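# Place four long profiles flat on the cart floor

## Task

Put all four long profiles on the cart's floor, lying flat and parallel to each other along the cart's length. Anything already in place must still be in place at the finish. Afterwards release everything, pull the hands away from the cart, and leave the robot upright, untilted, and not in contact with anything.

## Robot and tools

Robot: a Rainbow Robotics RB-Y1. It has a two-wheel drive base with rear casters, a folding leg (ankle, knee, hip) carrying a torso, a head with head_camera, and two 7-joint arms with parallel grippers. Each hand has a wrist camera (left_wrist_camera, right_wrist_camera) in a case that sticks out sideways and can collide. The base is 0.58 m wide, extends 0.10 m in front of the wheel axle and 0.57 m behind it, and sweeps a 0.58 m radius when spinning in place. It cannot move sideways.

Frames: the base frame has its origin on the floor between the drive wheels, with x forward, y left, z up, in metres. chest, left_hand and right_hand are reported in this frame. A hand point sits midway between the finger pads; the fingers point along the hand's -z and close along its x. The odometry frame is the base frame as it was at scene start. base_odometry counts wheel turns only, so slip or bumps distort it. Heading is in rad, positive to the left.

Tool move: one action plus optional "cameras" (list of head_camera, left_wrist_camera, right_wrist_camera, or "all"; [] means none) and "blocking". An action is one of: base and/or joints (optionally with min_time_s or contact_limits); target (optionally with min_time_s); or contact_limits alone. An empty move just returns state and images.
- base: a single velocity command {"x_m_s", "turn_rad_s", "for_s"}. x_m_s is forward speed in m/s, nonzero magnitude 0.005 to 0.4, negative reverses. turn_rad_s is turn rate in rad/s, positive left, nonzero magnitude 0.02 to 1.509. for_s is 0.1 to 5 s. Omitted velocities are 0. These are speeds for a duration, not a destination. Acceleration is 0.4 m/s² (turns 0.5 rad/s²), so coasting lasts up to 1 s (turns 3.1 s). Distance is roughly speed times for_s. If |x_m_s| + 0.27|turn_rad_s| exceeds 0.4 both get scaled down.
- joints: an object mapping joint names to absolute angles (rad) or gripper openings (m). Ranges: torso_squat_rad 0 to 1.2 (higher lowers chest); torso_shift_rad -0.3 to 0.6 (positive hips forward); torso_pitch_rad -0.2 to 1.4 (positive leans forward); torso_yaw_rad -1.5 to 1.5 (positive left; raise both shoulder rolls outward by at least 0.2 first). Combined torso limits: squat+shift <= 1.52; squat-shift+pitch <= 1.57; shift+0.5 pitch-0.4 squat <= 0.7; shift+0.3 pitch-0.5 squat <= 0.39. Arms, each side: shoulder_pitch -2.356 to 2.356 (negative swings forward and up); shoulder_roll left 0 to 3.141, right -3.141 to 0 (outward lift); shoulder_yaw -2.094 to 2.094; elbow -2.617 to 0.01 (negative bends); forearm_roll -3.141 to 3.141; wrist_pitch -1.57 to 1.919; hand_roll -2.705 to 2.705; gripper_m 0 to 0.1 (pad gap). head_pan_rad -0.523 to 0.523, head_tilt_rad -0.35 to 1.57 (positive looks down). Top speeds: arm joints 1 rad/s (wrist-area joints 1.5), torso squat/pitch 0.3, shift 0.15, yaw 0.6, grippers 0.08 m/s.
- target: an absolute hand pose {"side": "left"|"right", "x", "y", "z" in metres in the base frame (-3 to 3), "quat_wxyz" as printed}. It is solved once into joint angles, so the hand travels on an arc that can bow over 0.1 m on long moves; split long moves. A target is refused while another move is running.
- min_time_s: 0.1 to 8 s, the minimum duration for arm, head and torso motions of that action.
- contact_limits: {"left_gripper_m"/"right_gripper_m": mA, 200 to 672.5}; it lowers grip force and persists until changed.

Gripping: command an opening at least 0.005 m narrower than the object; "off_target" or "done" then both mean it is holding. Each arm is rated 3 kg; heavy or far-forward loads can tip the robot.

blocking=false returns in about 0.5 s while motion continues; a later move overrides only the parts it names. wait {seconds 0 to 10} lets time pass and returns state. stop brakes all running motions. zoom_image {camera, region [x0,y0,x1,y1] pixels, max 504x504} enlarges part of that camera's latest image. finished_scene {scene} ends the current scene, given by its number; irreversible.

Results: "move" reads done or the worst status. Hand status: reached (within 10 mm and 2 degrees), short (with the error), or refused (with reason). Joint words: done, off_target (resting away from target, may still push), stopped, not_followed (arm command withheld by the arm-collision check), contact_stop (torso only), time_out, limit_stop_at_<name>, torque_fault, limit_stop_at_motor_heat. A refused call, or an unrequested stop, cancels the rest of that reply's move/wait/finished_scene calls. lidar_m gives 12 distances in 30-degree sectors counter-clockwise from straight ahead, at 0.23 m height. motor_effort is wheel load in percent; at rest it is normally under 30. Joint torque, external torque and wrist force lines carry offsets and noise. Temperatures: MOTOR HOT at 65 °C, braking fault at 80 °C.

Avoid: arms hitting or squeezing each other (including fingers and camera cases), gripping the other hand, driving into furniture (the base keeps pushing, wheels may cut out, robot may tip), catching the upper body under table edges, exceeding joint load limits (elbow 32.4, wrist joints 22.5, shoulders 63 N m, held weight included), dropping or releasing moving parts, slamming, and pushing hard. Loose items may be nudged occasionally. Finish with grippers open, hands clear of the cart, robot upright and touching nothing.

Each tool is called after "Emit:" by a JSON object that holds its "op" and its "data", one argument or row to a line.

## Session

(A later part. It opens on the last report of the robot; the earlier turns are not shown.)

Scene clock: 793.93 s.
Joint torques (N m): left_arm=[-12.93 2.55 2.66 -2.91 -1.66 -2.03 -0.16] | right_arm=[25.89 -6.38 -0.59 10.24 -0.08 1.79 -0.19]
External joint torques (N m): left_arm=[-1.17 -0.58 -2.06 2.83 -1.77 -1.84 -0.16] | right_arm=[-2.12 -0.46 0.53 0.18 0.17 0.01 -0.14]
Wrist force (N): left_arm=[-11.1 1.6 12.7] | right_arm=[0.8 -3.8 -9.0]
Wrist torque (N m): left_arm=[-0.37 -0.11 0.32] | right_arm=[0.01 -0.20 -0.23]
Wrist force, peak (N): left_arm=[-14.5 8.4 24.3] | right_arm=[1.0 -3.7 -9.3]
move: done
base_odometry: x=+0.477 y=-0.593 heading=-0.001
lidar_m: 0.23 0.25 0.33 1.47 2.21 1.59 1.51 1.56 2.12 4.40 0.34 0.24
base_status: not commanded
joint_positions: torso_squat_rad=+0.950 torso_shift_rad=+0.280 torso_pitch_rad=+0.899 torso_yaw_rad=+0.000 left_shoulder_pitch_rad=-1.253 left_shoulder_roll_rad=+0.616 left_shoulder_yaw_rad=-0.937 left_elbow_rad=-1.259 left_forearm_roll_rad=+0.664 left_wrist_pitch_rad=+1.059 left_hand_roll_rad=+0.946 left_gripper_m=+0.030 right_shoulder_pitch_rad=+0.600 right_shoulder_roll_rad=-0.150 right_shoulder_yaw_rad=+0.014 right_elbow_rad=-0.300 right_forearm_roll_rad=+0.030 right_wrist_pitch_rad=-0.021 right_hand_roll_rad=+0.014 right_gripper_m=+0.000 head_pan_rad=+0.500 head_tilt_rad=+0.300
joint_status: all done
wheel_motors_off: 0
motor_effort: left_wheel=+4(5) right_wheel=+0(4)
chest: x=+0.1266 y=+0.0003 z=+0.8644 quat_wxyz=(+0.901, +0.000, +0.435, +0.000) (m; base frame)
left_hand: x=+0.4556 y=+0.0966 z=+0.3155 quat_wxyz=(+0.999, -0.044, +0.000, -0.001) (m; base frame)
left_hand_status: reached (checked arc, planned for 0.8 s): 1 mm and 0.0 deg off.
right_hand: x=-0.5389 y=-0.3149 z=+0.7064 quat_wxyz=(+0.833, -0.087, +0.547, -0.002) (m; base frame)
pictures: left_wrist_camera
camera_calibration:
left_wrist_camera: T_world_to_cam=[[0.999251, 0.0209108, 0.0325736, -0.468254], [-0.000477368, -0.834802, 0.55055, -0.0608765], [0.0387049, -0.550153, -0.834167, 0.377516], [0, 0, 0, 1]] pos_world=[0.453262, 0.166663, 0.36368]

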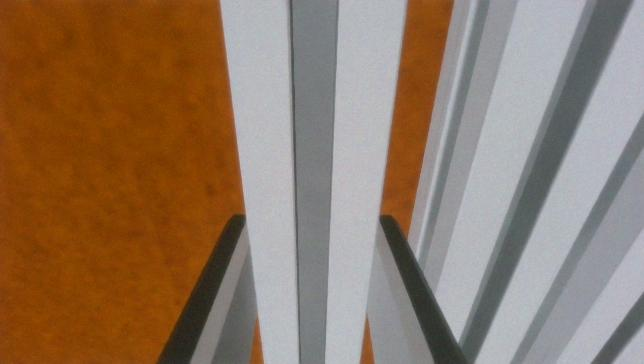

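Emit:
{"op": "move", "data": {
  "target": {"side":"left","x":0.456,"y":0.0965,"z":0.3168,"quat_wxyz":[0.999,-0.0435,0,-0.0015]},
  "min_time_s": 0.6,
  "cameras": []
}}

Emit:
{"op": "move", "data": {
  "joints": {"left_gripper_m":0.039},
  "cameras": ["left_wrist_camera"]
}}

Emit:
{"op": "move", "data": {
  "target": {"side":"left","x":0.456,"y":0.0965,"z":0.37,"quat_wxyz":[0.999,-0.0435,0,0]},
  "min_time_s": 1.3,
  "cameras": ["left_wrist_camera"]
}}

Emit:
{"op": "move", "data": {
  "target": {"side":"left","x":0.456,"y":0.0965,"z":0.50,"quat_wxyz":[1,0,0,0]},
  "min_time_s": 1.5,
  "cameras": ["left_wrist_camera"]
}}

Emit:
{"op": "move", "data": {
  "target": {"side":"left","x":0.53,"y":0.10,"z":0.66,"quat_wxyz":[0.982,0,-0.19,0]},
  "min_time_s": 2,
  "cameras": []
}}

Emit:
{"op": "move", "data": {
  "target": {"side":"left","x":0.62,"y":0.10,"z":0.80,"quat_wxyz":[0.94,0,-0.342,0]},
  "min_time_s": 1.8,
  "cameras": ["head_camera"]
}}

Emit:
{"op": "move", "data": {
  "base": {"x_m_s":-0.25,"for_s":2.2},
  "cameras": ["head_camera"]
}}

Emit:
{"op": "move", "data": {
  "base": {"turn_rad_s":0.6,"for_s":2.62},
  "joints": {"torso_squat_rad":1.05,"torso_shift_rad":0.1,"torso_pitch_rad":0.5,"left_shoulder_pitch_rad":-0.33,"left_shoulder_roll_rad":0.45,"left_shoulder_yaw_rad":-0.5,"left_elbow_rad":-1.6,"left_forearm_roll_rad":0,"left_wrist_pitch_rad":-0.35,"left_hand_roll_rad":-1.3,"left_gripper_m":0.05,"head_pan_rad":0.1,"head_tilt_rad":0.5},
  "min_time_s": 3.5,
  "cameras": []
}}

Scene clock: 806.67 s.
Joint torques (N m): left_arm=[-14.43 4.14 5.98 -7.5 0.09 0.14 0.63] | right_arm=[25.79 -5.99 -0.39 10.15 -0.06 1.91 -0.39]
External joint torques (N m): left_arm=[-2.67 0.99 1.24 -1.75 -0.02 0.32 0.63] | right_arm=[-2.21 -0.07 0.74 0.1 0.19 0.13 -0.34]
Wrist force (N): left_arm=[-1.0 1.3 -18.4] | right_arm=[0.8 -3.7 -9.2]
Wrist torque (N m): left_arm=[-0.41 -0.26 0.17] | right_arm=[-0.01 -0.21 -0.24]
Wrist force, peak (N): left_arm=[-0.9 1.2 -18.9] | right_arm=[0.7 -4.1 -9.3]
move: done
base_odometry: x=+0.477 y=-0.593 heading=-0.001
lidar_m: 0.23 0.23 0.33 1.47 2.21 1.59 1.51 1.56 2.12 4.40 0.33 0.24
base_status: not commanded
joint_positions: torso_squat_rad=+0.950 torso_shift_rad=+0.280 torso_pitch_rad=+0.899 torso_yaw_rad=+0.000 left_shoulder_pitch_rad=-1.253 left_shoulder_roll_rad=+0.618 left_shoulder_yaw_rad=-0.937 left_elbow_rad=-1.264 left_forearm_roll_rad=+0.665 left_wrist_pitch_rad=+1.063 left_hand_roll_rad=+0.948 left_gripper_m=+0.030 right_shoulder_pitch_rad=+0.600 right_shoulder_roll_rad=-0.150 right_shoulder_yaw_rad=+0.014 right_elbow_rad=-0.300 right_forearm_roll_rad=+0.030 right_wrist_pitch_rad=-0.021 right_hand_roll_rad=+0.014 right_gripper_m=+0.000 head_pan_rad=+0.500 head_tilt_rad=+0.300
joint_status: all done
wheel_motors_off: 0
motor_effort: left_wheel=+4(5) right_wheel=-2(4)
chest: x=+0.1268 y=+0.0003 z=+0.8643 quat_wxyz=(+0.901, +0.000, +0.435, +0.000) (m; base frame)
left_hand: x=+0.4555 y=+0.0965 z=+0.3163 quat_wxyz=(+0.999, -0.043, +0.001, -0.002) (m; base frame)
left_hand_status: reached (checked arc, planned for 0.6 s): 1 mm and 0.1 deg off.
right_hand: x=-0.5388 y=-0.3149 z=+0.7065 quat_wxyz=(+0.833, -0.087, +0.547, -0.002) (m; base frame)
pictures: none
No camera images: "cameras" was empty.

Scene clock: 807.20 s.
Joint torques (N m): left_arm=[-13.8 4.09 5.63 -6.45 0.18 -0.15 0.2] | right_arm=[25.92 -6.74 -0.61 10.08 -0.15 1.63 -0.36]
External joint torques (N m): left_arm=[-2.04 0.94 0.89 -0.7 0.07 0.04 0.2] | right_arm=[-2.09 -0.81 0.51 0.02 0.1 -0.15 -0.31]
Wrist force (N): left_arm=[-1.1 0.6 -9.7] | right_arm=[0.9 -3.7 -9.1]
Wrist torque (N m): left_arm=[-0.36 -0.26 0.19] | right_arm=[0.01 -0.19 -0.24]
Wrist force, peak (N): left_arm=[-0.9 1.4 -18.3] | right_arm=[0.9 -3.8 -9.3]
move: done
base_odometry: x=+0.477 y=-0.593 heading=-0.001
lidar_m: 0.23 0.24 0.35 1.47 2.20 1.60 1.50 1.57 2.12 4.38 0.34 0.23
base_status: not commanded
joint_positions: torso_squat_rad=+0.950 torso_shift_rad=+0.280 torso_pitch_rad=+0.899 torso_yaw_rad=+0.000 left_shoulder_pitch_rad=-1.253 left_shoulder_roll_rad=+0.618 left_shoulder_yaw_rad=-0.937 left_elbow_rad=-1.264 left_forearm_roll_rad=+0.665 left_wrist_pitch_rad=+1.063 left_hand_roll_rad=+0.948 left_gripper_m=+0.039 right_shoulder_pitch_rad=+0.600 right_shoulder_roll_rad=-0.150 right_shoulder_yaw_rad=+0.014 right_elbow_rad=-0.300 right_forearm_roll_rad=+0.030 right_wrist_pitch_rad=-0.021 right_hand_roll_rad=+0.014 right_gripper_m=+0.000 head_pan_rad=+0.500 head_tilt_rad=+0.300
joint_status: all done
wheel_motors_off: 0
motor_effort: left_wheel=+4(5) right_wheel=+0(5)
chest: x=+0.1268 y=+0.0003 z=+0.8643 quat_wxyz=(+0.901, +0.000, +0.435, +0.000) (m; base frame)
left_hand: x=+0.4557 y=+0.0964 z=+0.3165 quat_wxyz=(+0.999, -0.044, +0.000, -0.002) (m; base frame)
right_hand: x=-0.5388 y=-0.3149 z=+0.7065 quat_wxyz=(+0.833, -0.087, +0.547, -0.002) (m; base frame)
pictures: left_wrist_camera
camera_calibration:
left_wrist_camera: T_world_to_cam=[[0.999289, 0.0202903, 0.0317827, -0.468008], [-0.000563082, -0.834757, 0.550618, -0.0616708], [0.0377031, -0.550245, -0.834152, 0.378647], [0, 0, 0, 1]] pos_world=[0.453364, 0.166365, 0.364681]

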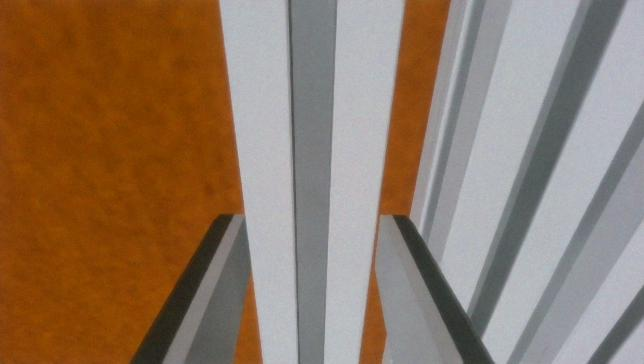

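Scene clock: 808.83 s.
Joint torques (N m): left_arm=[-12.58 4.82 5.76 -6.88 0.13 0.09 0.57] | right_arm=[25.95 -6.15 -0.46 10.42 -0.19 1.83 -0.32]
External joint torques (N m): left_arm=[-0.87 0.91 0.07 -0.71 0.03 0.28 0.57] | right_arm=[-2.06 -0.23 0.66 0.36 0.05 0.05 -0.27]
Wrist force (N): left_arm=[-1.0 0.8 -9.8] | right_arm=[0.9 -3.7 -9.1]
Wrist torque (N m): left_arm=[-0.42 -0.27 0.25] | right_arm=[0.01 -0.19 -0.24]
Wrist force, peak (N): left_arm=[-1.1 1.1 -10.3] | right_arm=[0.9 -3.8 -9.3]
move: done
base_odometry: x=+0.477 y=-0.593 heading=-0.001
lidar_m: 0.23 0.24 0.33 1.48 2.20 1.60 1.50 1.56 2.12 4.39 0.33 0.24
base_status: not commanded
joint_positions: torso_squat_rad=+0.950 torso_shift_rad=+0.280 torso_pitch_rad=+0.899 torso_yaw_rad=+0.000 left_shoulder_pitch_rad=-1.253 left_shoulder_roll_rad=+0.732 left_shoulder_yaw_rad=-0.917 left_elbow_rad=-1.541 left_forearm_roll_rad=+0.687 left_wrist_pitch_rad=+1.227 left_hand_roll_rad=+1.052 left_gripper_m=+0.039 right_shoulder_pitch_rad=+0.600 right_shoulder_roll_rad=-0.150 right_shoulder_yaw_rad=+0.014 right_elbow_rad=-0.300 right_forearm_roll_rad=+0.030 right_wrist_pitch_rad=-0.021 right_hand_roll_rad=+0.014 right_gripper_m=+0.000 head_pan_rad=+0.500 head_tilt_rad=+0.300
joint_status: all done
wheel_motors_off: 0
motor_effort: left_wheel=+4(5) right_wheel=-3(4)
chest: x=+0.1268 y=+0.0003 z=+0.8643 quat_wxyz=(+0.901, +0.000, +0.435, +0.000) (m; base frame)
left_hand: x=+0.4557 y=+0.0964 z=+0.3698 quat_wxyz=(+0.999, -0.043, +0.000, +0.000) (m; base frame)
left_hand_status: reached (checked arc, planned for 1.3 s): 0 mm and 0.0 deg off.
right_hand: x=-0.5388 y=-0.3149 z=+0.7065 quat_wxyz=(+0.833, -0.087, +0.547, -0.002) (m; base frame)
pictures: left_wrist_camera
camera_calibration:
left_wrist_camera: T_world_to_cam=[[0.999216, 0.023443, 0.031909, -0.47004], [0.00200716, -0.834839, 0.55049, -0.0920387], [0.039544, -0.549994, -0.834232, 0.422324], [0, 0, 0, 1]] pos_world=[0.453156, 0.166458, 0.417981]

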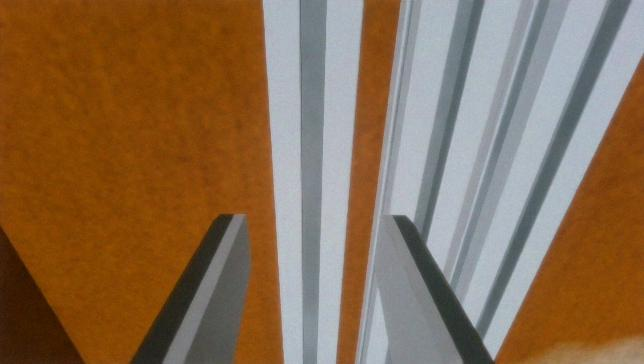

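Scene clock: 810.67 s.
Joint torques (N m): left_arm=[-13.72 4.96 6.68 -6.1 0.13 0.07 0.5] | right_arm=[25.61 -6.36 -1.08 9.96 -0.12 2.06 -0.15]
External joint torques (N m): left_arm=[-1.05 0.61 -0.27 -0.4 0.08 0.11 0.5] | right_arm=[-2.4 -0.43 0.05 -0.09 0.13 0.28 -0.1]
Wrist force (N): left_arm=[-0.2 0.3 -9.0] | right_arm=[1.1 -3.9 -9.0]
Wrist torque (N m): left_arm=[-0.37 -0.21 0.27] | right_arm=[0.02 -0.18 -0.24]
Wrist force, peak (N): left_arm=[-0.8 0.7 -10.5] | right_arm=[1.1 -4.0 -9.2]
move: done
base_odometry: x=+0.477 y=-0.593 heading=-0.001
lidar_m: 0.21 0.24 0.33 1.48 2.20 1.61 1.50 1.56 2.11 4.38 0.33 0.24
base_status: not commanded
joint_positions: torso_squat_rad=+0.950 torso_shift_rad=+0.280 torso_pitch_rad=+0.899 torso_yaw_rad=+0.000 left_shoulder_pitch_rad=-1.388 left_shoulder_roll_rad=+0.851 left_shoulder_yaw_rad=-0.845 left_elbow_rad=-1.968 left_forearm_roll_rad=+0.820 left_wrist_pitch_rad=+1.674 left_hand_roll_rad=+1.267 left_gripper_m=+0.039 right_shoulder_pitch_rad=+0.600 right_shoulder_roll_rad=-0.150 right_shoulder_yaw_rad=+0.014 right_elbow_rad=-0.300 right_forearm_roll_rad=+0.030 right_wrist_pitch_rad=-0.021 right_hand_roll_rad=+0.014 right_gripper_m=+0.000 head_pan_rad=+0.500 head_tilt_rad=+0.300
joint_status: all done
wheel_motors_off: 0
motor_effort: left_wheel=+4(5) right_wheel=-2(5)
chest: x=+0.1268 y=+0.0003 z=+0.8643 quat_wxyz=(+0.901, +0.000, +0.435, +0.000) (m; base frame)
left_hand: x=+0.4558 y=+0.0964 z=+0.4998 quat_wxyz=(+1.000, +0.000, +0.000, +0.000) (m; base frame)
left_hand_status: reached (checked arc, planned for 1.5 s): 0 mm and 0.0 deg off.
right_hand: x=-0.5388 y=-0.3149 z=+0.7065 quat_wxyz=(+0.833, -0.087, +0.547, -0.002) (m; base frame)
pictures: left_wrist_camera
camera_calibration:
left_wrist_camera: T_world_to_cam=[[0.999212, 0.0204526, 0.0340054, -0.475048], [0.00180665, -0.879502, 0.475891, -0.121943], [0.039641, -0.475455, -0.878846, 0.545856], [0, 0, 0, 1]] pos_world=[0.453256, 0.161997, 0.55391]

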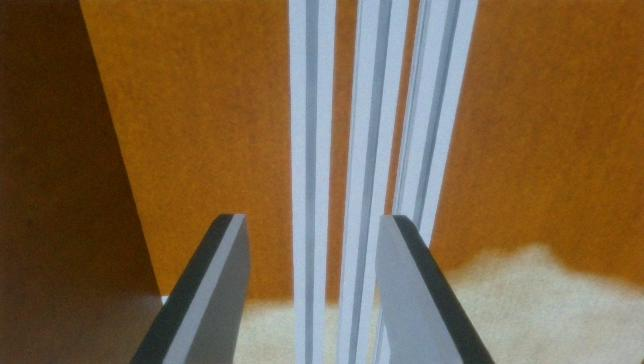

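Scene clock: 813.00 s.
Joint torques (N m): left_arm=[-15.01 6.06 7.64 -4.08 -0.31 0.22 0.29] | right_arm=[26.67 -6.38 -0.23 10.25 0 1.84 -0.43]
External joint torques (N m): left_arm=[-0.81 0.91 -0.21 -0.85 0.29 0.39 0.31] | right_arm=[-1.33 -0.45 0.9 0.19 0.24 0.06 -0.38]
Wrist force (N): left_arm=[-3.3 0.2 -9.1] | right_arm=[0.6 -3.7 -9.1]
Wrist torque (N m): left_arm=[-0.37 -0.40 0.25] | right_arm=[0.01 -0.22 -0.23]
Wrist force, peak (N): left_arm=[-3.4 0.1 -9.5] | right_arm=[0.9 -3.7 -9.3]
move: done
base_odometry: x=+0.477 y=-0.593 heading=-0.001
lidar_m: 0.23 0.25 0.34 1.48 2.20 1.59 1.51 1.57 2.13 4.40 0.34 0.24
base_status: not commanded
joint_positions: torso_squat_rad=+0.950 torso_shift_rad=+0.280 torso_pitch_rad=+0.899 torso_yaw_rad=+0.000 left_shoulder_pitch_rad=-1.651 left_shoulder_roll_rad=+0.960 left_shoulder_yaw_rad=-0.708 left_elbow_rad=-2.257 left_forearm_roll_rad=+0.826 left_wrist_pitch_rad=+1.919 left_hand_roll_rad=+1.380 left_gripper_m=+0.039 right_shoulder_pitch_rad=+0.600 right_shoulder_roll_rad=-0.150 right_shoulder_yaw_rad=+0.014 right_elbow_rad=-0.300 right_forearm_roll_rad=+0.030 right_wrist_pitch_rad=-0.021 right_hand_roll_rad=+0.014 right_gripper_m=+0.000 head_pan_rad=+0.500 head_tilt_rad=+0.300
joint_status: all done
wheel_motors_off: 0
motor_effort: left_wheel=+4(5) right_wheel=-3(5)
chest: x=+0.1268 y=+0.0003 z=+0.8643 quat_wxyz=(+0.901, +0.000, +0.435, +0.000) (m; base frame)
left_hand: x=+0.5298 y=+0.0999 z=+0.6599 quat_wxyz=(+0.982, +0.000, -0.190, +0.000) (m; base frame)
left_hand_status: reached (checked arc, planned for 2.0 s): 0 mm and 0.1 deg off.
right_hand: x=-0.5388 y=-0.3149 z=+0.7065 quat_wxyz=(+0.833, -0.087, +0.547, -0.002) (m; base frame)
pictures: none
No camera images: "cameras" was empty.

Scene clock: 815.13 s.
Joint torques (N m): left_arm=[-18.02 6.86 9.19 -1.06 -1.46 -0.27 0.08] | right_arm=[26.02 -6.28 -0.58 9.89 -0.11 1.86 -0.19]
External joint torques (N m): left_arm=[-1.42 1.51 0.51 -0.02 -0.41 0.13 0.11] | right_arm=[-1.99 -0.35 0.54 -0.17 0.14 0.08 -0.14]
Wrist force (N): left_arm=[-4.8 -0.1 -7.8] | right_arm=[0.8 -3.7 -9.1]
Wrist torque (N m): left_arm=[-0.28 -0.44 0.29] | right_arm=[0.00 -0.22 -0.24]
Wrist force, peak (N): left_arm=[-3.4 0.1 -9.4] | right_arm=[1.0 -4.0 -9.3]
move: done
base_odometry: x=+0.477 y=-0.593 heading=-0.001
lidar_m: 0.22 0.24 0.33 1.48 2.22 1.60 1.51 1.57 2.13 4.40 0.34 0.24
base_status: not commanded
joint_positions: torso_squat_rad=+0.950 torso_shift_rad=+0.280 torso_pitch_rad=+0.899 torso_yaw_rad=+0.000 left_shoulder_pitch_rad=-1.999 left_shoulder_roll_rad=+1.024 left_shoulder_yaw_rad=-0.673 left_elbow_rad=-2.127 left_forearm_roll_rad=+0.822 left_wrist_pitch_rad=+1.919 left_hand_roll_rad=+1.255 left_gripper_m=+0.039 right_shoulder_pitch_rad=+0.600 right_shoulder_roll_rad=-0.150 right_shoulder_yaw_rad=+0.014 right_elbow_rad=-0.300 right_forearm_roll_rad=+0.030 right_wrist_pitch_rad=-0.021 right_hand_roll_rad=+0.014 right_gripper_m=+0.000 head_pan_rad=+0.500 head_tilt_rad=+0.300
joint_status: all done
wheel_motors_off: 0
motor_effort: left_wheel=+4(5) right_wheel=-3(5)
chest: x=+0.1268 y=+0.0003 z=+0.8643 quat_wxyz=(+0.901, +0.000, +0.435, +0.000) (m; base frame)
left_hand: x=+0.6198 y=+0.0999 z=+0.7998 quat_wxyz=(+0.940, +0.000, -0.342, +0.000) (m; base frame)
left_hand_status: reached (checked arc, planned for 1.8 s): 0 mm and 0.0 deg off.
right_hand: x=-0.5388 y=-0.3149 z=+0.7065 quat_wxyz=(+0.833, -0.087, +0.547, -0.002) (m; base frame)
pictures: head_camera
camera_calibration:
head_camera: T_world_to_cam=[[0.253698, -0.903486, -0.345472, 0.266188], [-0.902617, -0.0927252, -0.42034, 0.733379], [0.347737, 0.418468, -0.839025, 0.652914], [0, 0, 0, 1]] pos_world=[0.367387, 0.0352763, 0.948041]

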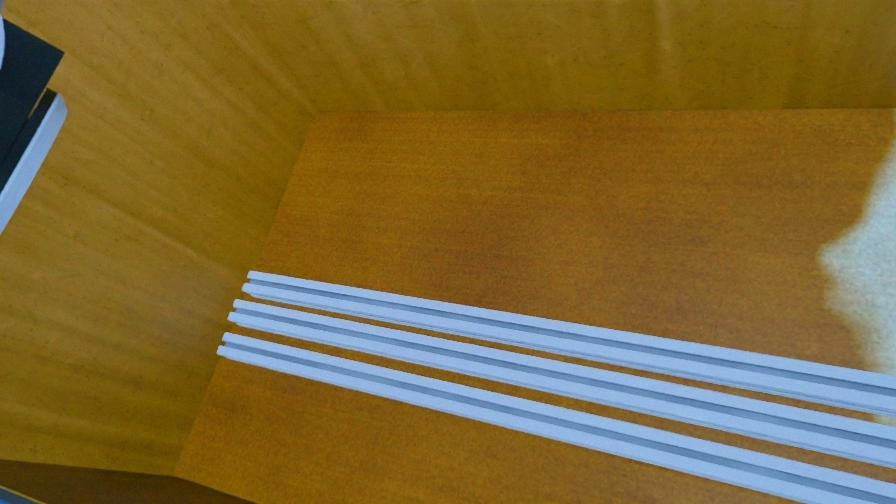

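Scene clock: 818.70 s.
Joint torques (N m): left_arm=[-17.72 6.17 8.35 -0.88 -1.48 -0.12 -0.34] | right_arm=[25.92 -6.05 -0.39 10.3 0.02 1.67 -0.25]
External joint torques (N m): left_arm=[-1.11 0.83 -0.32 0.17 -0.43 0.28 -0.3] | right_arm=[-2.09 -0.12 0.74 0.24 0.27 -0.11 -0.2]
Wrist force (N): left_arm=[-4.7 0.5 -7.5] | right_arm=[0.8 -3.7 -9.0]
Wrist torque (N m): left_arm=[-0.35 -0.43 0.30] | right_arm=[0.01 -0.19 -0.23]
Wrist force, peak (N): left_arm=[-5.0 0.5 -8.3] | right_arm=[0.9 -3.8 -9.5]
move: done
base_odometry: x=-0.073 y=-0.593 heading=+0.000
lidar_m: 0.78 0.81 1.52 4.02 1.41 1.02 0.96 0.99 1.36 3.57 2.30 0.80
base_status: done (sent for 2.2 of 2.2 s)
joint_positions: torso_squat_rad=+0.950 torso_shift_rad=+0.280 torso_pitch_rad=+0.899 torso_yaw_rad=+0.000 left_shoulder_pitch_rad=-1.999 left_shoulder_roll_rad=+1.024 left_shoulder_yaw_rad=-0.673 left_elbow_rad=-2.127 left_forearm_roll_rad=+0.822 left_wrist_pitch_rad=+1.919 left_hand_roll_rad=+1.255 left_gripper_m=+0.039 right_shoulder_pitch_rad=+0.600 right_shoulder_roll_rad=-0.150 right_shoulder_yaw_rad=+0.014 right_elbow_rad=-0.300 right_forearm_roll_rad=+0.030 right_wrist_pitch_rad=-0.021 right_hand_roll_rad=+0.014 right_gripper_m=+0.000 head_pan_rad=+0.500 head_tilt_rad=+0.300
joint_status: not commanded
wheel_motors_off: 0
motor_effort: left_wheel=+8(31) right_wheel=-3(27)
chest: x=+0.1268 y=+0.0003 z=+0.8643 quat_wxyz=(+0.901, +0.000, +0.435, +0.000) (m; base frame)
left_hand: x=+0.6198 y=+0.0999 z=+0.7998 quat_wxyz=(+0.940, +0.000, -0.342, +0.000) (m; base frame)
right_hand: x=-0.5388 y=-0.3149 z=+0.7065 quat_wxyz=(+0.833, -0.087, +0.547, -0.002) (m; base frame)
pictures: head_camera
camera_calibration:
head_camera: T_world_to_cam=[[0.253698, -0.903486, -0.345472, 0.266188], [-0.902617, -0.0927252, -0.42034, 0.733379], [0.347737, 0.418468, -0.839025, 0.652914], [0, 0, 0, 1]] pos_world=[0.367387, 0.0352763, 0.948041]

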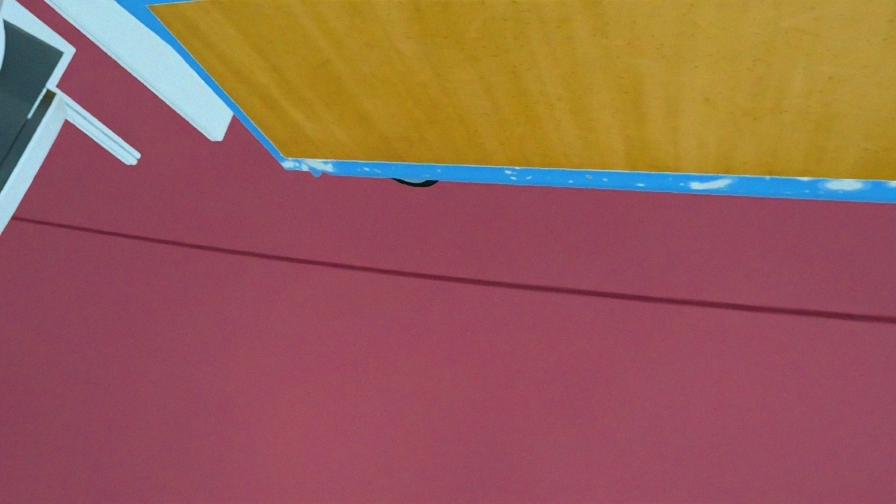

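Scene clock: 822.83 s.
Joint torques (N m): left_arm=[-6.51 0.76 3.53 -8.66 0.11 -1.82 0.23] | right_arm=[21.76 -6.79 -0.55 8.13 -0.03 1.41 -0.24]
External joint torques (N m): left_arm=[-0.49 -1.11 0.61 0.19 -0.14 -0.02 0.22] | right_arm=[-1.64 -0.33 0.57 0.01 0.16 0.1 -0.21]
Wrist force (N): left_arm=[-0.5 -5.9 -3.6] | right_arm=[-0.5 -3.6 -11.2]
Wrist torque (N m): left_arm=[0.00 -0.18 0.24] | right_arm=[0.00 -0.24 -0.24]
Wrist force, peak (N): left_arm=[-4.6 -0.1 -8.4] | right_arm=[-0.5 -3.8 -11.2]
move: done
base_odometry: x=-0.073 y=-0.593 heading=+1.579
lidar_m: 3.79 1.38 1.01 0.98 1.02 1.39 3.79 2.28 0.82 0.79 0.83 1.53
base_status: done (sent for 2.63 of 2.63 s)
joint_positions: torso_squat_rad=+1.050 torso_shift_rad=+0.100 torso_pitch_rad=+0.500 torso_yaw_rad=+0.000 left_shoulder_pitch_rad=-0.330 left_shoulder_roll_rad=+0.450 left_shoulder_yaw_rad=-0.500 left_elbow_rad=-1.600 left_forearm_roll_rad=+0.000 left_wrist_pitch_rad=-0.350 left_hand_roll_rad=-1.300 left_gripper_m=+0.050 right_shoulder_pitch_rad=+0.600 right_shoulder_roll_rad=-0.150 right_shoulder_yaw_rad=+0.014 right_elbow_rad=-0.300 right_forearm_roll_rad=+0.030 right_wrist_pitch_rad=-0.021 right_hand_roll_rad=+0.014 right_gripper_m=+0.000 head_pan_rad=+0.100 head_tilt_rad=+0.500
joint_status: all done
wheel_motors_off: 0
motor_effort: left_wheel=+3(39) right_wheel=+12(42)
chest: x=-0.0447 y=+0.0003 z=+0.8986 quat_wxyz=(+0.969, +0.000, +0.248, +0.000) (m; base frame)
left_hand: x=+0.3541 y=+0.0435 z=+0.5990 quat_wxyz=(+0.301, +0.294, -0.646, -0.638) (m; base frame)
right_hand: x=-0.5967 y=-0.3149 z=+0.4946 quat_wxyz=(+0.924, -0.085, +0.371, -0.019) (m; base frame)
pictures: none
No camera images: "cameras" was empty.

Emit:
{"op": "move", "data": {
  "base": {"x_m_s":0.3,"for_s":2.42},
  "cameras": []
}}

Emit:
{"op": "move", "data": {
  "base": {"turn_rad_s":-0.5,"for_s":1.75},
  "cameras": ["head_camera"]
}}

Scene clock: 832.97 s.
Joint torques (N m): left_arm=[-5.66 0.81 2.32 -8.94 -0.07 -1.87 0.14] | right_arm=[21.63 -6.59 -0.65 8.2 -0.01 1.34 -0.19]
External joint torques (N m): left_arm=[0.37 -1.06 -0.61 -0.09 -0.33 -0.07 0.13] | right_arm=[-1.76 -0.13 0.47 0.09 0.18 0.02 -0.16]
Wrist force (N): left_arm=[-0.1 -5.7 -3.6] | right_arm=[-0.6 -3.6 -11.0]
Wrist torque (N m): left_arm=[0.00 -0.16 0.27] | right_arm=[0.02 -0.25 -0.24]
Wrist force, peak (N): left_arm=[-0.5 -6.1 -3.8] | right_arm=[-0.8 -3.3 -11.5]
move: done
base_odometry: x=-0.079 y=+0.137 heading=+1.580
lidar_m: 3.79 1.37 1.01 0.97 1.01 1.38 3.80 1.12 0.82 0.79 1.07 1.53
base_status: done (sent for 2.43 of 2.43 s)
joint_positions: torso_squat_rad=+1.050 torso_shift_rad=+0.100 torso_pitch_rad=+0.500 torso_yaw_rad=+0.000 left_shoulder_pitch_rad=-0.330 left_shoulder_roll_rad=+0.450 left_shoulder_yaw_rad=-0.500 left_elbow_rad=-1.600 left_forearm_roll_rad=+0.000 left_wrist_pitch_rad=-0.350 left_hand_roll_rad=-1.300 left_gripper_m=+0.050 right_shoulder_pitch_rad=+0.600 right_shoulder_roll_rad=-0.150 right_shoulder_yaw_rad=+0.014 right_elbow_rad=-0.300 right_forearm_roll_rad=+0.030 right_wrist_pitch_rad=-0.021 right_hand_roll_rad=+0.014 right_gripper_m=+0.000 head_pan_rad=+0.100 head_tilt_rad=+0.500
joint_status: not commanded
wheel_motors_off: 0
motor_effort: left_wheel=+7(39) right_wheel=-10(54)
chest: x=-0.0448 y=+0.0003 z=+0.8986 quat_wxyz=(+0.969, +0.000, +0.247, +0.000) (m; base frame)
left_hand: x=+0.3542 y=+0.0435 z=+0.5992 quat_wxyz=(+0.301, +0.294, -0.646, -0.637) (m; base frame)
right_hand: x=-0.5967 y=-0.3149 z=+0.4945 quat_wxyz=(+0.925, -0.085, +0.371, -0.019) (m; base frame)
pictures: none
No camera images: "cameras" was empty.

Scene clock: 836.07 s.
Joint torques (N m): left_arm=[-5.82 0.31 3.35 -8.38 -0.12 -1.99 0.27] | right_arm=[21.8 -6.58 -0.81 8.03 0.01 1.28 -0.3]
External joint torques (N m): left_arm=[0.21 -1.56 0.42 0.47 -0.38 -0.19 0.26] | right_arm=[-1.6 -0.11 0.31 -0.08 0.2 -0.03 -0.27]
Wrist force (N): left_arm=[-0.4 -5.7 -3.7] | right_arm=[-0.9 -3.9 -11.3]
Wrist torque (N m): left_arm=[-0.02 -0.19 0.25] | right_arm=[0.04 -0.27 -0.23]
Wrist force, peak (N): left_arm=[-0.2 -5.6 -4.3] | right_arm=[-0.5 -3.8 -11.4]
move: done
base_odometry: x=-0.079 y=+0.137 heading=+0.697
lidar_m: 1.15 2.75 2.40 1.21 0.98 0.98 1.08 1.66 3.95 0.98 0.80 0.80
base_status: done (sent for 1.77 of 1.77 s)
joint_positions: torso_squat_rad=+1.050 torso_shift_rad=+0.100 torso_pitch_rad=+0.500 torso_yaw_rad=+0.000 left_shoulder_pitch_rad=-0.330 left_shoulder_roll_rad=+0.450 left_shoulder_yaw_rad=-0.500 left_elbow_rad=-1.600 left_forearm_roll_rad=+0.000 left_wrist_pitch_rad=-0.350 left_hand_roll_rad=-1.300 left_gripper_m=+0.050 right_shoulder_pitch_rad=+0.600 right_shoulder_roll_rad=-0.150 right_shoulder_yaw_rad=+0.014 right_elbow_rad=-0.300 right_forearm_roll_rad=+0.030 right_wrist_pitch_rad=-0.021 right_hand_roll_rad=+0.014 right_gripper_m=+0.000 head_pan_rad=+0.100 head_tilt_rad=+0.500
joint_status: not commanded
wheel_motors_off: 0
motor_effort: left_wheel=+15(32) right_wheel=+1(42)
chest: x=-0.0448 y=+0.0003 z=+0.8986 quat_wxyz=(+0.969, +0.000, +0.247, +0.000) (m; base frame)
left_hand: x=+0.3542 y=+0.0435 z=+0.5992 quat_wxyz=(+0.301, +0.294, -0.646, -0.637) (m; base frame)
right_hand: x=-0.5967 y=-0.3149 z=+0.4945 quat_wxyz=(+0.925, -0.085, +0.371, -0.019) (m; base frame)
pictures: head_camera
camera_calibration:
head_camera: T_world_to_cam=[[0.0333838, -0.999166, -0.0234911, 0.0285497], [-0.814462, -0.013575, -0.580058, 0.731065], [0.579255, 0.0384971, -0.814237, 0.766422], [0, 0, 0, 1]] pos_world=[0.150518, 0.00894511, 1.04878]

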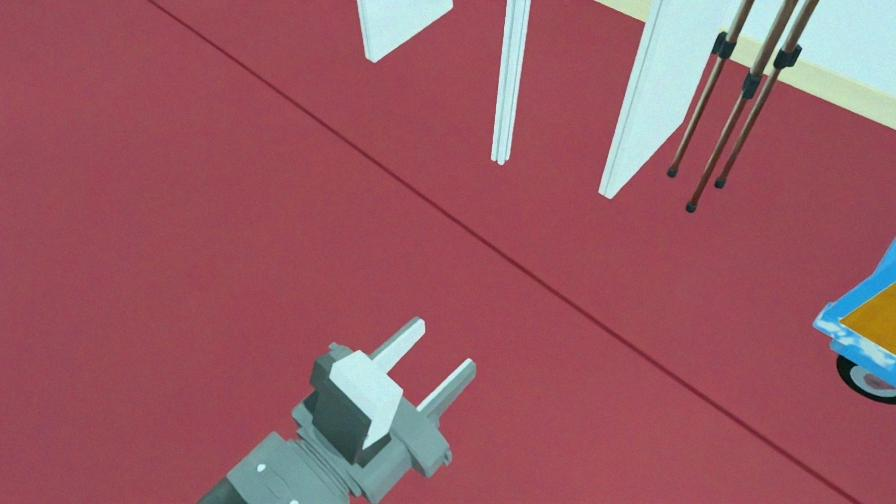

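Emit:
{"op": "move", "data": {
  "base": {"x_m_s":0.25,"for_s":2.61},
  "cameras": ["head_camera","left_wrist_camera"]
}}

Emit:
{"op": "zoom_image", "data": {
  "camera": "left_wrist_camera",
  "region": [120, 60, 522, 364]
}}

Scene clock: 843.90 s.
Joint torques (N m): left_arm=[-6.38 0.59 2.84 -8.11 -0.18 -1.94 0.16] | right_arm=[21.86 -6.56 -0.75 8.37 0.16 1.27 -0.38]
External joint torques (N m): left_arm=[-0.35 -1.29 -0.09 0.74 -0.43 -0.14 0.15] | right_arm=[-1.54 -0.09 0.37 0.25 0.36 -0.04 -0.34]
Wrist force (N): left_arm=[-0.4 -5.5 -3.5] | right_arm=[-0.4 -3.7 -11.1]
Wrist torque (N m): left_arm=[-0.02 -0.20 0.22] | right_arm=[0.01 -0.22 -0.23]
Wrist force, peak (N): left_arm=[-0.4 -6.0 -3.8] | right_arm=[-0.6 -3.7 -11.5]
move: done
base_odometry: x=+0.419 y=+0.554 heading=+0.696
lidar_m: 0.50 0.89 3.62 1.84 1.49 1.48 1.63 2.51 0.72 0.51 0.59 0.48
base_status: done (sent for 2.6 of 2.6 s)
joint_positions: torso_squat_rad=+1.050 torso_shift_rad=+0.100 torso_pitch_rad=+0.500 torso_yaw_rad=+0.000 left_shoulder_pitch_rad=-0.330 left_shoulder_roll_rad=+0.450 left_shoulder_yaw_rad=-0.500 left_elbow_rad=-1.600 left_forearm_roll_rad=+0.000 left_wrist_pitch_rad=-0.350 left_hand_roll_rad=-1.300 left_gripper_m=+0.050 right_shoulder_pitch_rad=+0.600 right_shoulder_roll_rad=-0.150 right_shoulder_yaw_rad=+0.014 right_elbow_rad=-0.300 right_forearm_roll_rad=+0.030 right_wrist_pitch_rad=-0.021 right_hand_roll_rad=+0.014 right_gripper_m=+0.000 head_pan_rad=+0.100 head_tilt_rad=+0.500
joint_status: not commanded
wheel_motors_off: 0
motor_effort: left_wheel=-10(49) right_wheel=+8(42)
chest: x=-0.0448 y=+0.0003 z=+0.8986 quat_wxyz=(+0.969, +0.000, +0.247, +0.000) (m; base frame)
left_hand: x=+0.3542 y=+0.0435 z=+0.5992 quat_wxyz=(+0.301, +0.294, -0.646, -0.637) (m; base frame)
right_hand: x=-0.5967 y=-0.3149 z=+0.4945 quat_wxyz=(+0.925, -0.085, +0.371, -0.019) (m; base frame)
pictures: head_camera, left_wrist_camera
camera_calibration:
head_camera: T_world_to_cam=[[0.0333865, -0.999166, -0.0234892, 0.0285474], [-0.814462, -0.0135782, -0.580058, 0.731065], [0.579255, 0.0384971, -0.814237, 0.766422], [0, 0, 0, 1]] pos_world=[0.150518, 0.0089451, 1.04878]
left_wrist_camera: T_world_to_cam=[[-0.671933, -0.739854, 0.0334965, 0.2494], [-0.367324, 0.293647, -0.882522, 0.678156], [0.643101, -0.6053, -0.469077, 0.158459], [0, 0, 0, 1]] pos_world=[0.314778, 0.081296, 0.664463]

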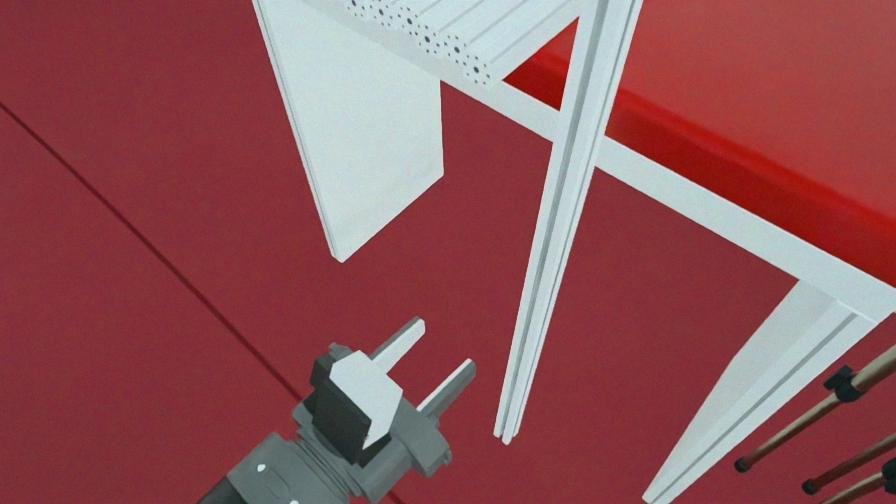

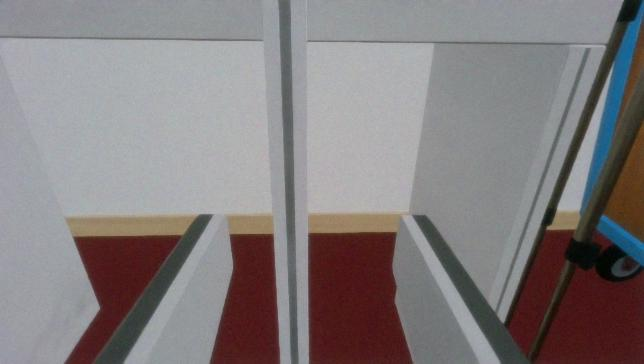

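Scaled by 1.254 from the camera's 644x364 image, which has a finer 920x520 frame.

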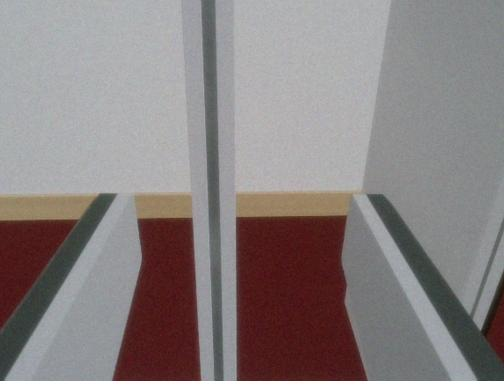

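Emit:
{"op": "move", "data": {
  "base": {"x_m_s":0.1,"for_s":0.3},
  "cameras": ["left_wrist_camera"]
}}

Emit:
{"op": "zoom_image", "data": {
  "camera": "left_wrist_camera",
  "region": [120, 60, 522, 364]
}}

Scene clock: 850.60 s.
Joint torques (N m): left_arm=[-5.98 0.42 2.59 -8.37 0.24 -1.77 0.11] | right_arm=[21.96 -6.16 -0.85 8.08 -0.03 1.29 -0.28]
External joint torques (N m): left_arm=[0.05 -1.45 -0.34 0.48 -0.02 0.03 0.09] | right_arm=[-1.43 0.3 0.27 -0.04 0.16 -0.02 -0.24]
Wrist force (N): left_arm=[-0.3 -5.6 -3.7] | right_arm=[-0.5 -3.6 -11.1]
Wrist torque (N m): left_arm=[-0.01 -0.16 0.24] | right_arm=[0.01 -0.23 -0.23]
Wrist force, peak (N): left_arm=[-0.9 -6.0 -3.8] | right_arm=[-0.8 -3.8 -11.5]
move: done
base_odometry: x=+0.442 y=+0.573 heading=+0.696
lidar_m: 0.46 0.87 3.68 1.87 1.52 1.50 1.65 2.57 0.66 0.52 0.57 0.46
base_status: done (sent for 0.3 of 0.3 s)
joint_positions: torso_squat_rad=+1.050 torso_shift_rad=+0.100 torso_pitch_rad=+0.500 torso_yaw_rad=+0.000 left_shoulder_pitch_rad=-0.330 left_shoulder_roll_rad=+0.450 left_shoulder_yaw_rad=-0.500 left_elbow_rad=-1.600 left_forearm_roll_rad=+0.000 left_wrist_pitch_rad=-0.350 left_hand_roll_rad=-1.300 left_gripper_m=+0.050 right_shoulder_pitch_rad=+0.600 right_shoulder_roll_rad=-0.150 right_shoulder_yaw_rad=+0.014 right_elbow_rad=-0.300 right_forearm_roll_rad=+0.030 right_wrist_pitch_rad=-0.021 right_hand_roll_rad=+0.014 right_gripper_m=+0.000 head_pan_rad=+0.100 head_tilt_rad=+0.500
joint_status: not commanded
wheel_motors_off: 0
motor_effort: left_wheel=-8(21) right_wheel=+7(39)
chest: x=-0.0448 y=+0.0003 z=+0.8986 quat_wxyz=(+0.969, +0.000, +0.247, +0.000) (m; base frame)
left_hand: x=+0.3542 y=+0.0435 z=+0.5992 quat_wxyz=(+0.301, +0.294, -0.646, -0.637) (m; base frame)
right_hand: x=-0.5967 y=-0.3149 z=+0.4945 quat_wxyz=(+0.925, -0.085, +0.371, -0.019) (m; base frame)
pictures: left_wrist_camera
camera_calibration:
left_wrist_camera: T_world_to_cam=[[-0.671933, -0.739854, 0.0334965, 0.2494], [-0.367324, 0.293647, -0.882522, 0.678156], [0.643101, -0.6053, -0.469077, 0.158459], [0, 0, 0, 1]] pos_world=[0.314778, 0.081296, 0.664463]

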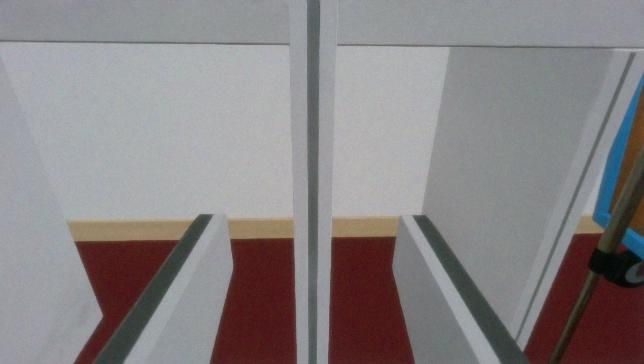

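Scaled by 1.254 from the camera's 644x364 image, which has a finer 920x520 frame.

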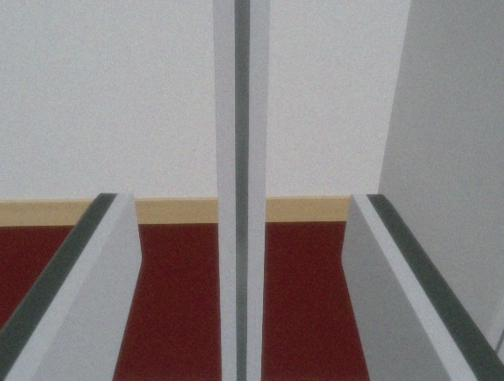

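Emit:
{"op": "move", "data": {
  "target": {"side":"left","x":0.4426,"y":-0.0326,"z":0.56,"quat_wxyz":[0.3001,0.3001,-0.6403,-0.6403]},
  "min_time_s": 2.5,
  "cameras": ["left_wrist_camera"]
}}

Emit:
{"op": "zoom_image", "data": {
  "camera": "left_wrist_camera",
  "region": [120, 60, 522, 364]
}}

Scene clock: 857.33 s.
Joint torques (N m): left_arm=[-12.58 -1.91 2.87 -7.93 0.06 -2 0.14] | right_arm=[21.47 -6.89 -0.49 8.19 0.01 1.41 -0.24]
External joint torques (N m): left_arm=[-0.37 -0.95 0.81 0.37 -0.22 -0.19 0.13] | right_arm=[-1.92 -0.42 0.64 0.07 0.2 0.1 -0.2]
Wrist force (N): left_arm=[-0.2 -5.4 -3.6] | right_arm=[-0.5 -3.8 -11.2]
Wrist torque (N m): left_arm=[-0.05 -0.18 0.22] | right_arm=[0.02 -0.22 -0.23]
Wrist force, peak (N): left_arm=[-0.3 -6.2 -4.0] | right_arm=[-0.6 -4.0 -11.4]
move: done
base_odometry: x=+0.442 y=+0.573 heading=+0.696
lidar_m: 0.47 0.86 3.69 1.86 1.52 1.50 1.66 2.56 0.66 0.52 0.57 0.46
base_status: not commanded
joint_positions: torso_squat_rad=+1.050 torso_shift_rad=+0.100 torso_pitch_rad=+0.500 torso_yaw_rad=+0.000 left_shoulder_pitch_rad=-0.747 left_shoulder_roll_rad=+0.182 left_shoulder_yaw_rad=-0.483 left_elbow_rad=-0.959 left_forearm_roll_rad=-0.003 left_wrist_pitch_rad=-0.485 left_hand_roll_rad=-1.345 left_gripper_m=+0.050 right_shoulder_pitch_rad=+0.600 right_shoulder_roll_rad=-0.150 right_shoulder_yaw_rad=+0.014 right_elbow_rad=-0.300 right_forearm_roll_rad=+0.030 right_wrist_pitch_rad=-0.021 right_hand_roll_rad=+0.014 right_gripper_m=+0.000 head_pan_rad=+0.100 head_tilt_rad=+0.500
joint_status: all done
wheel_motors_off: 0
motor_effort: left_wheel=-8(9) right_wheel=+6(10)
chest: x=-0.0448 y=+0.0003 z=+0.8986 quat_wxyz=(+0.969, +0.000, +0.247, +0.000) (m; base frame)
left_hand: x=+0.4421 y=-0.0324 z=+0.5601 quat_wxyz=(+0.301, +0.300, -0.639, -0.642) (m; base frame)
left_hand_status: reached (checked arc, planned for 2.5 s): 1 mm and 0.3 deg off.
right_hand: x=-0.5967 y=-0.3149 z=+0.4945 quat_wxyz=(+0.925, -0.085, +0.371, -0.019) (m; base frame)
pictures: left_wrist_camera
camera_calibration:
left_wrist_camera: T_world_to_cam=[[-0.665074, -0.746479, 0.0210867, 0.25742], [-0.370644, 0.305447, -0.877112, 0.697032], [0.648305, -0.59116, -0.479823, 0.0417929], [0, 0, 0, 1]] pos_world=[0.402459, 0.00395847, 0.626]

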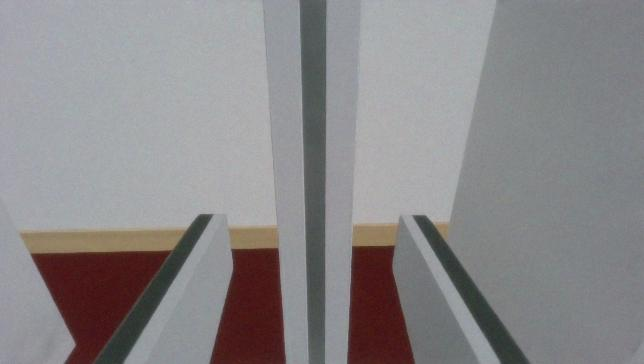

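Scaled by 1.254 from the camera's 644x364 image, which has a finer 920x520 frame.

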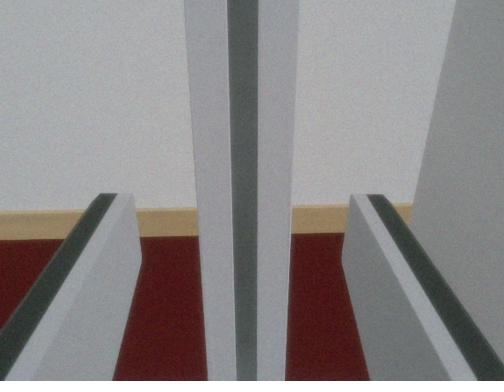

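Emit:
{"op": "move", "data": {
  "target": {"side":"left","x":0.4829,"y":-0.0674,"z":0.56,"quat_wxyz":[0.3001,0.3001,-0.6403,-0.6403]},
  "min_time_s": 2,
  "cameras": ["left_wrist_camera"]
}}

Emit:
{"op": "zoom_image", "data": {
  "camera": "left_wrist_camera",
  "region": [120, 60, 522, 364]
}}

Scene clock: 863.30 s.
Joint torques (N m): left_arm=[-17.15 -2.12 1.56 -6.76 0.54 -2.02 -0.07] | right_arm=[21.7 -6.91 -0.87 8.4 0.08 1.42 -0.49]
External joint torques (N m): left_arm=[-1.62 -0.99 0.25 0.59 0.22 -0.2 -0.08] | right_arm=[-1.7 -0.44 0.25 0.29 0.27 0.11 -0.45]
Wrist force (N): left_arm=[-0.3 -5.9 -4.1] | right_arm=[-0.7 -3.7 -11.2]
Wrist torque (N m): left_arm=[0.03 -0.17 0.23] | right_arm=[0.02 -0.27 -0.24]
Wrist force, peak (N): left_arm=[-0.4 -6.3 -4.1] | right_arm=[-0.6 -3.7 -11.5]
move: done
base_odometry: x=+0.442 y=+0.573 heading=+0.696
lidar_m: 0.47 0.87 3.68 1.86 1.52 1.50 1.65 2.56 0.66 0.51 0.57 0.46
base_status: not commanded
joint_positions: torso_squat_rad=+1.050 torso_shift_rad=+0.100 torso_pitch_rad=+0.500 torso_yaw_rad=+0.000 left_shoulder_pitch_rad=-1.043 left_shoulder_roll_rad=+0.045 left_shoulder_yaw_rad=-0.431 left_elbow_rad=-0.470 left_forearm_roll_rad=+0.023 left_wrist_pitch_rad=-0.655 left_hand_roll_rad=-1.357 left_gripper_m=+0.050 right_shoulder_pitch_rad=+0.600 right_shoulder_roll_rad=-0.150 right_shoulder_yaw_rad=+0.014 right_elbow_rad=-0.300 right_forearm_roll_rad=+0.030 right_wrist_pitch_rad=-0.021 right_hand_roll_rad=+0.014 right_gripper_m=+0.000 head_pan_rad=+0.100 head_tilt_rad=+0.500
joint_status: all done
wheel_motors_off: 0
motor_effort: left_wheel=-8(8) right_wheel=+7(9)
chest: x=-0.0448 y=+0.0003 z=+0.8986 quat_wxyz=(+0.969, +0.000, +0.247, +0.000) (m; base frame)
left_hand: x=+0.4825 y=-0.0672 z=+0.5601 quat_wxyz=(+0.301, +0.300, -0.639, -0.642) (m; base frame)
left_hand_status: reached (checked arc, planned for 2.0 s): 0 mm and 0.3 deg off.
right_hand: x=-0.5967 y=-0.3149 z=+0.4945 quat_wxyz=(+0.925, -0.085, +0.371, -0.019) (m; base frame)
pictures: left_wrist_camera
camera_calibration:
left_wrist_camera: T_world_to_cam=[[-0.66499, -0.746565, 0.0207125, 0.258507], [-0.3704, 0.305591, -0.877165, 0.722478], [0.648531, -0.590977, -0.479743, -0.00516264], [0, 0, 0, 1]] pos_world=[0.442858, -0.030842, 0.625901]

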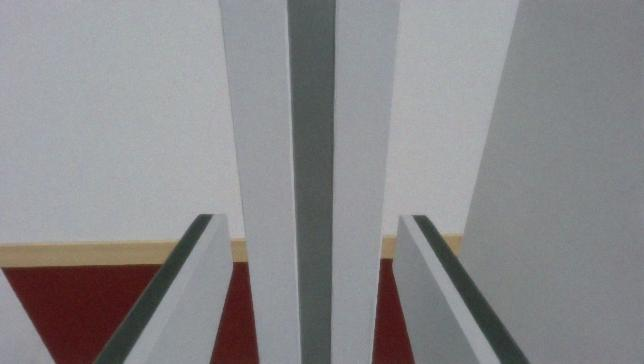

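Scaled by 1.254 from the camera's 644x364 image, which has a finer 920x520 frame.

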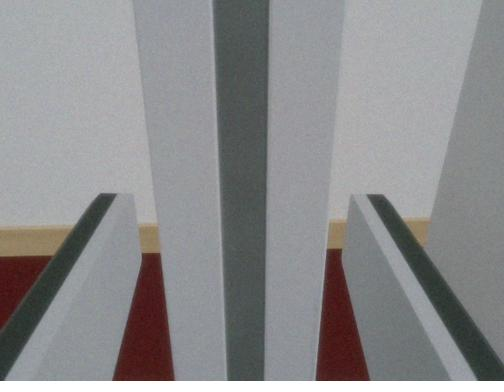

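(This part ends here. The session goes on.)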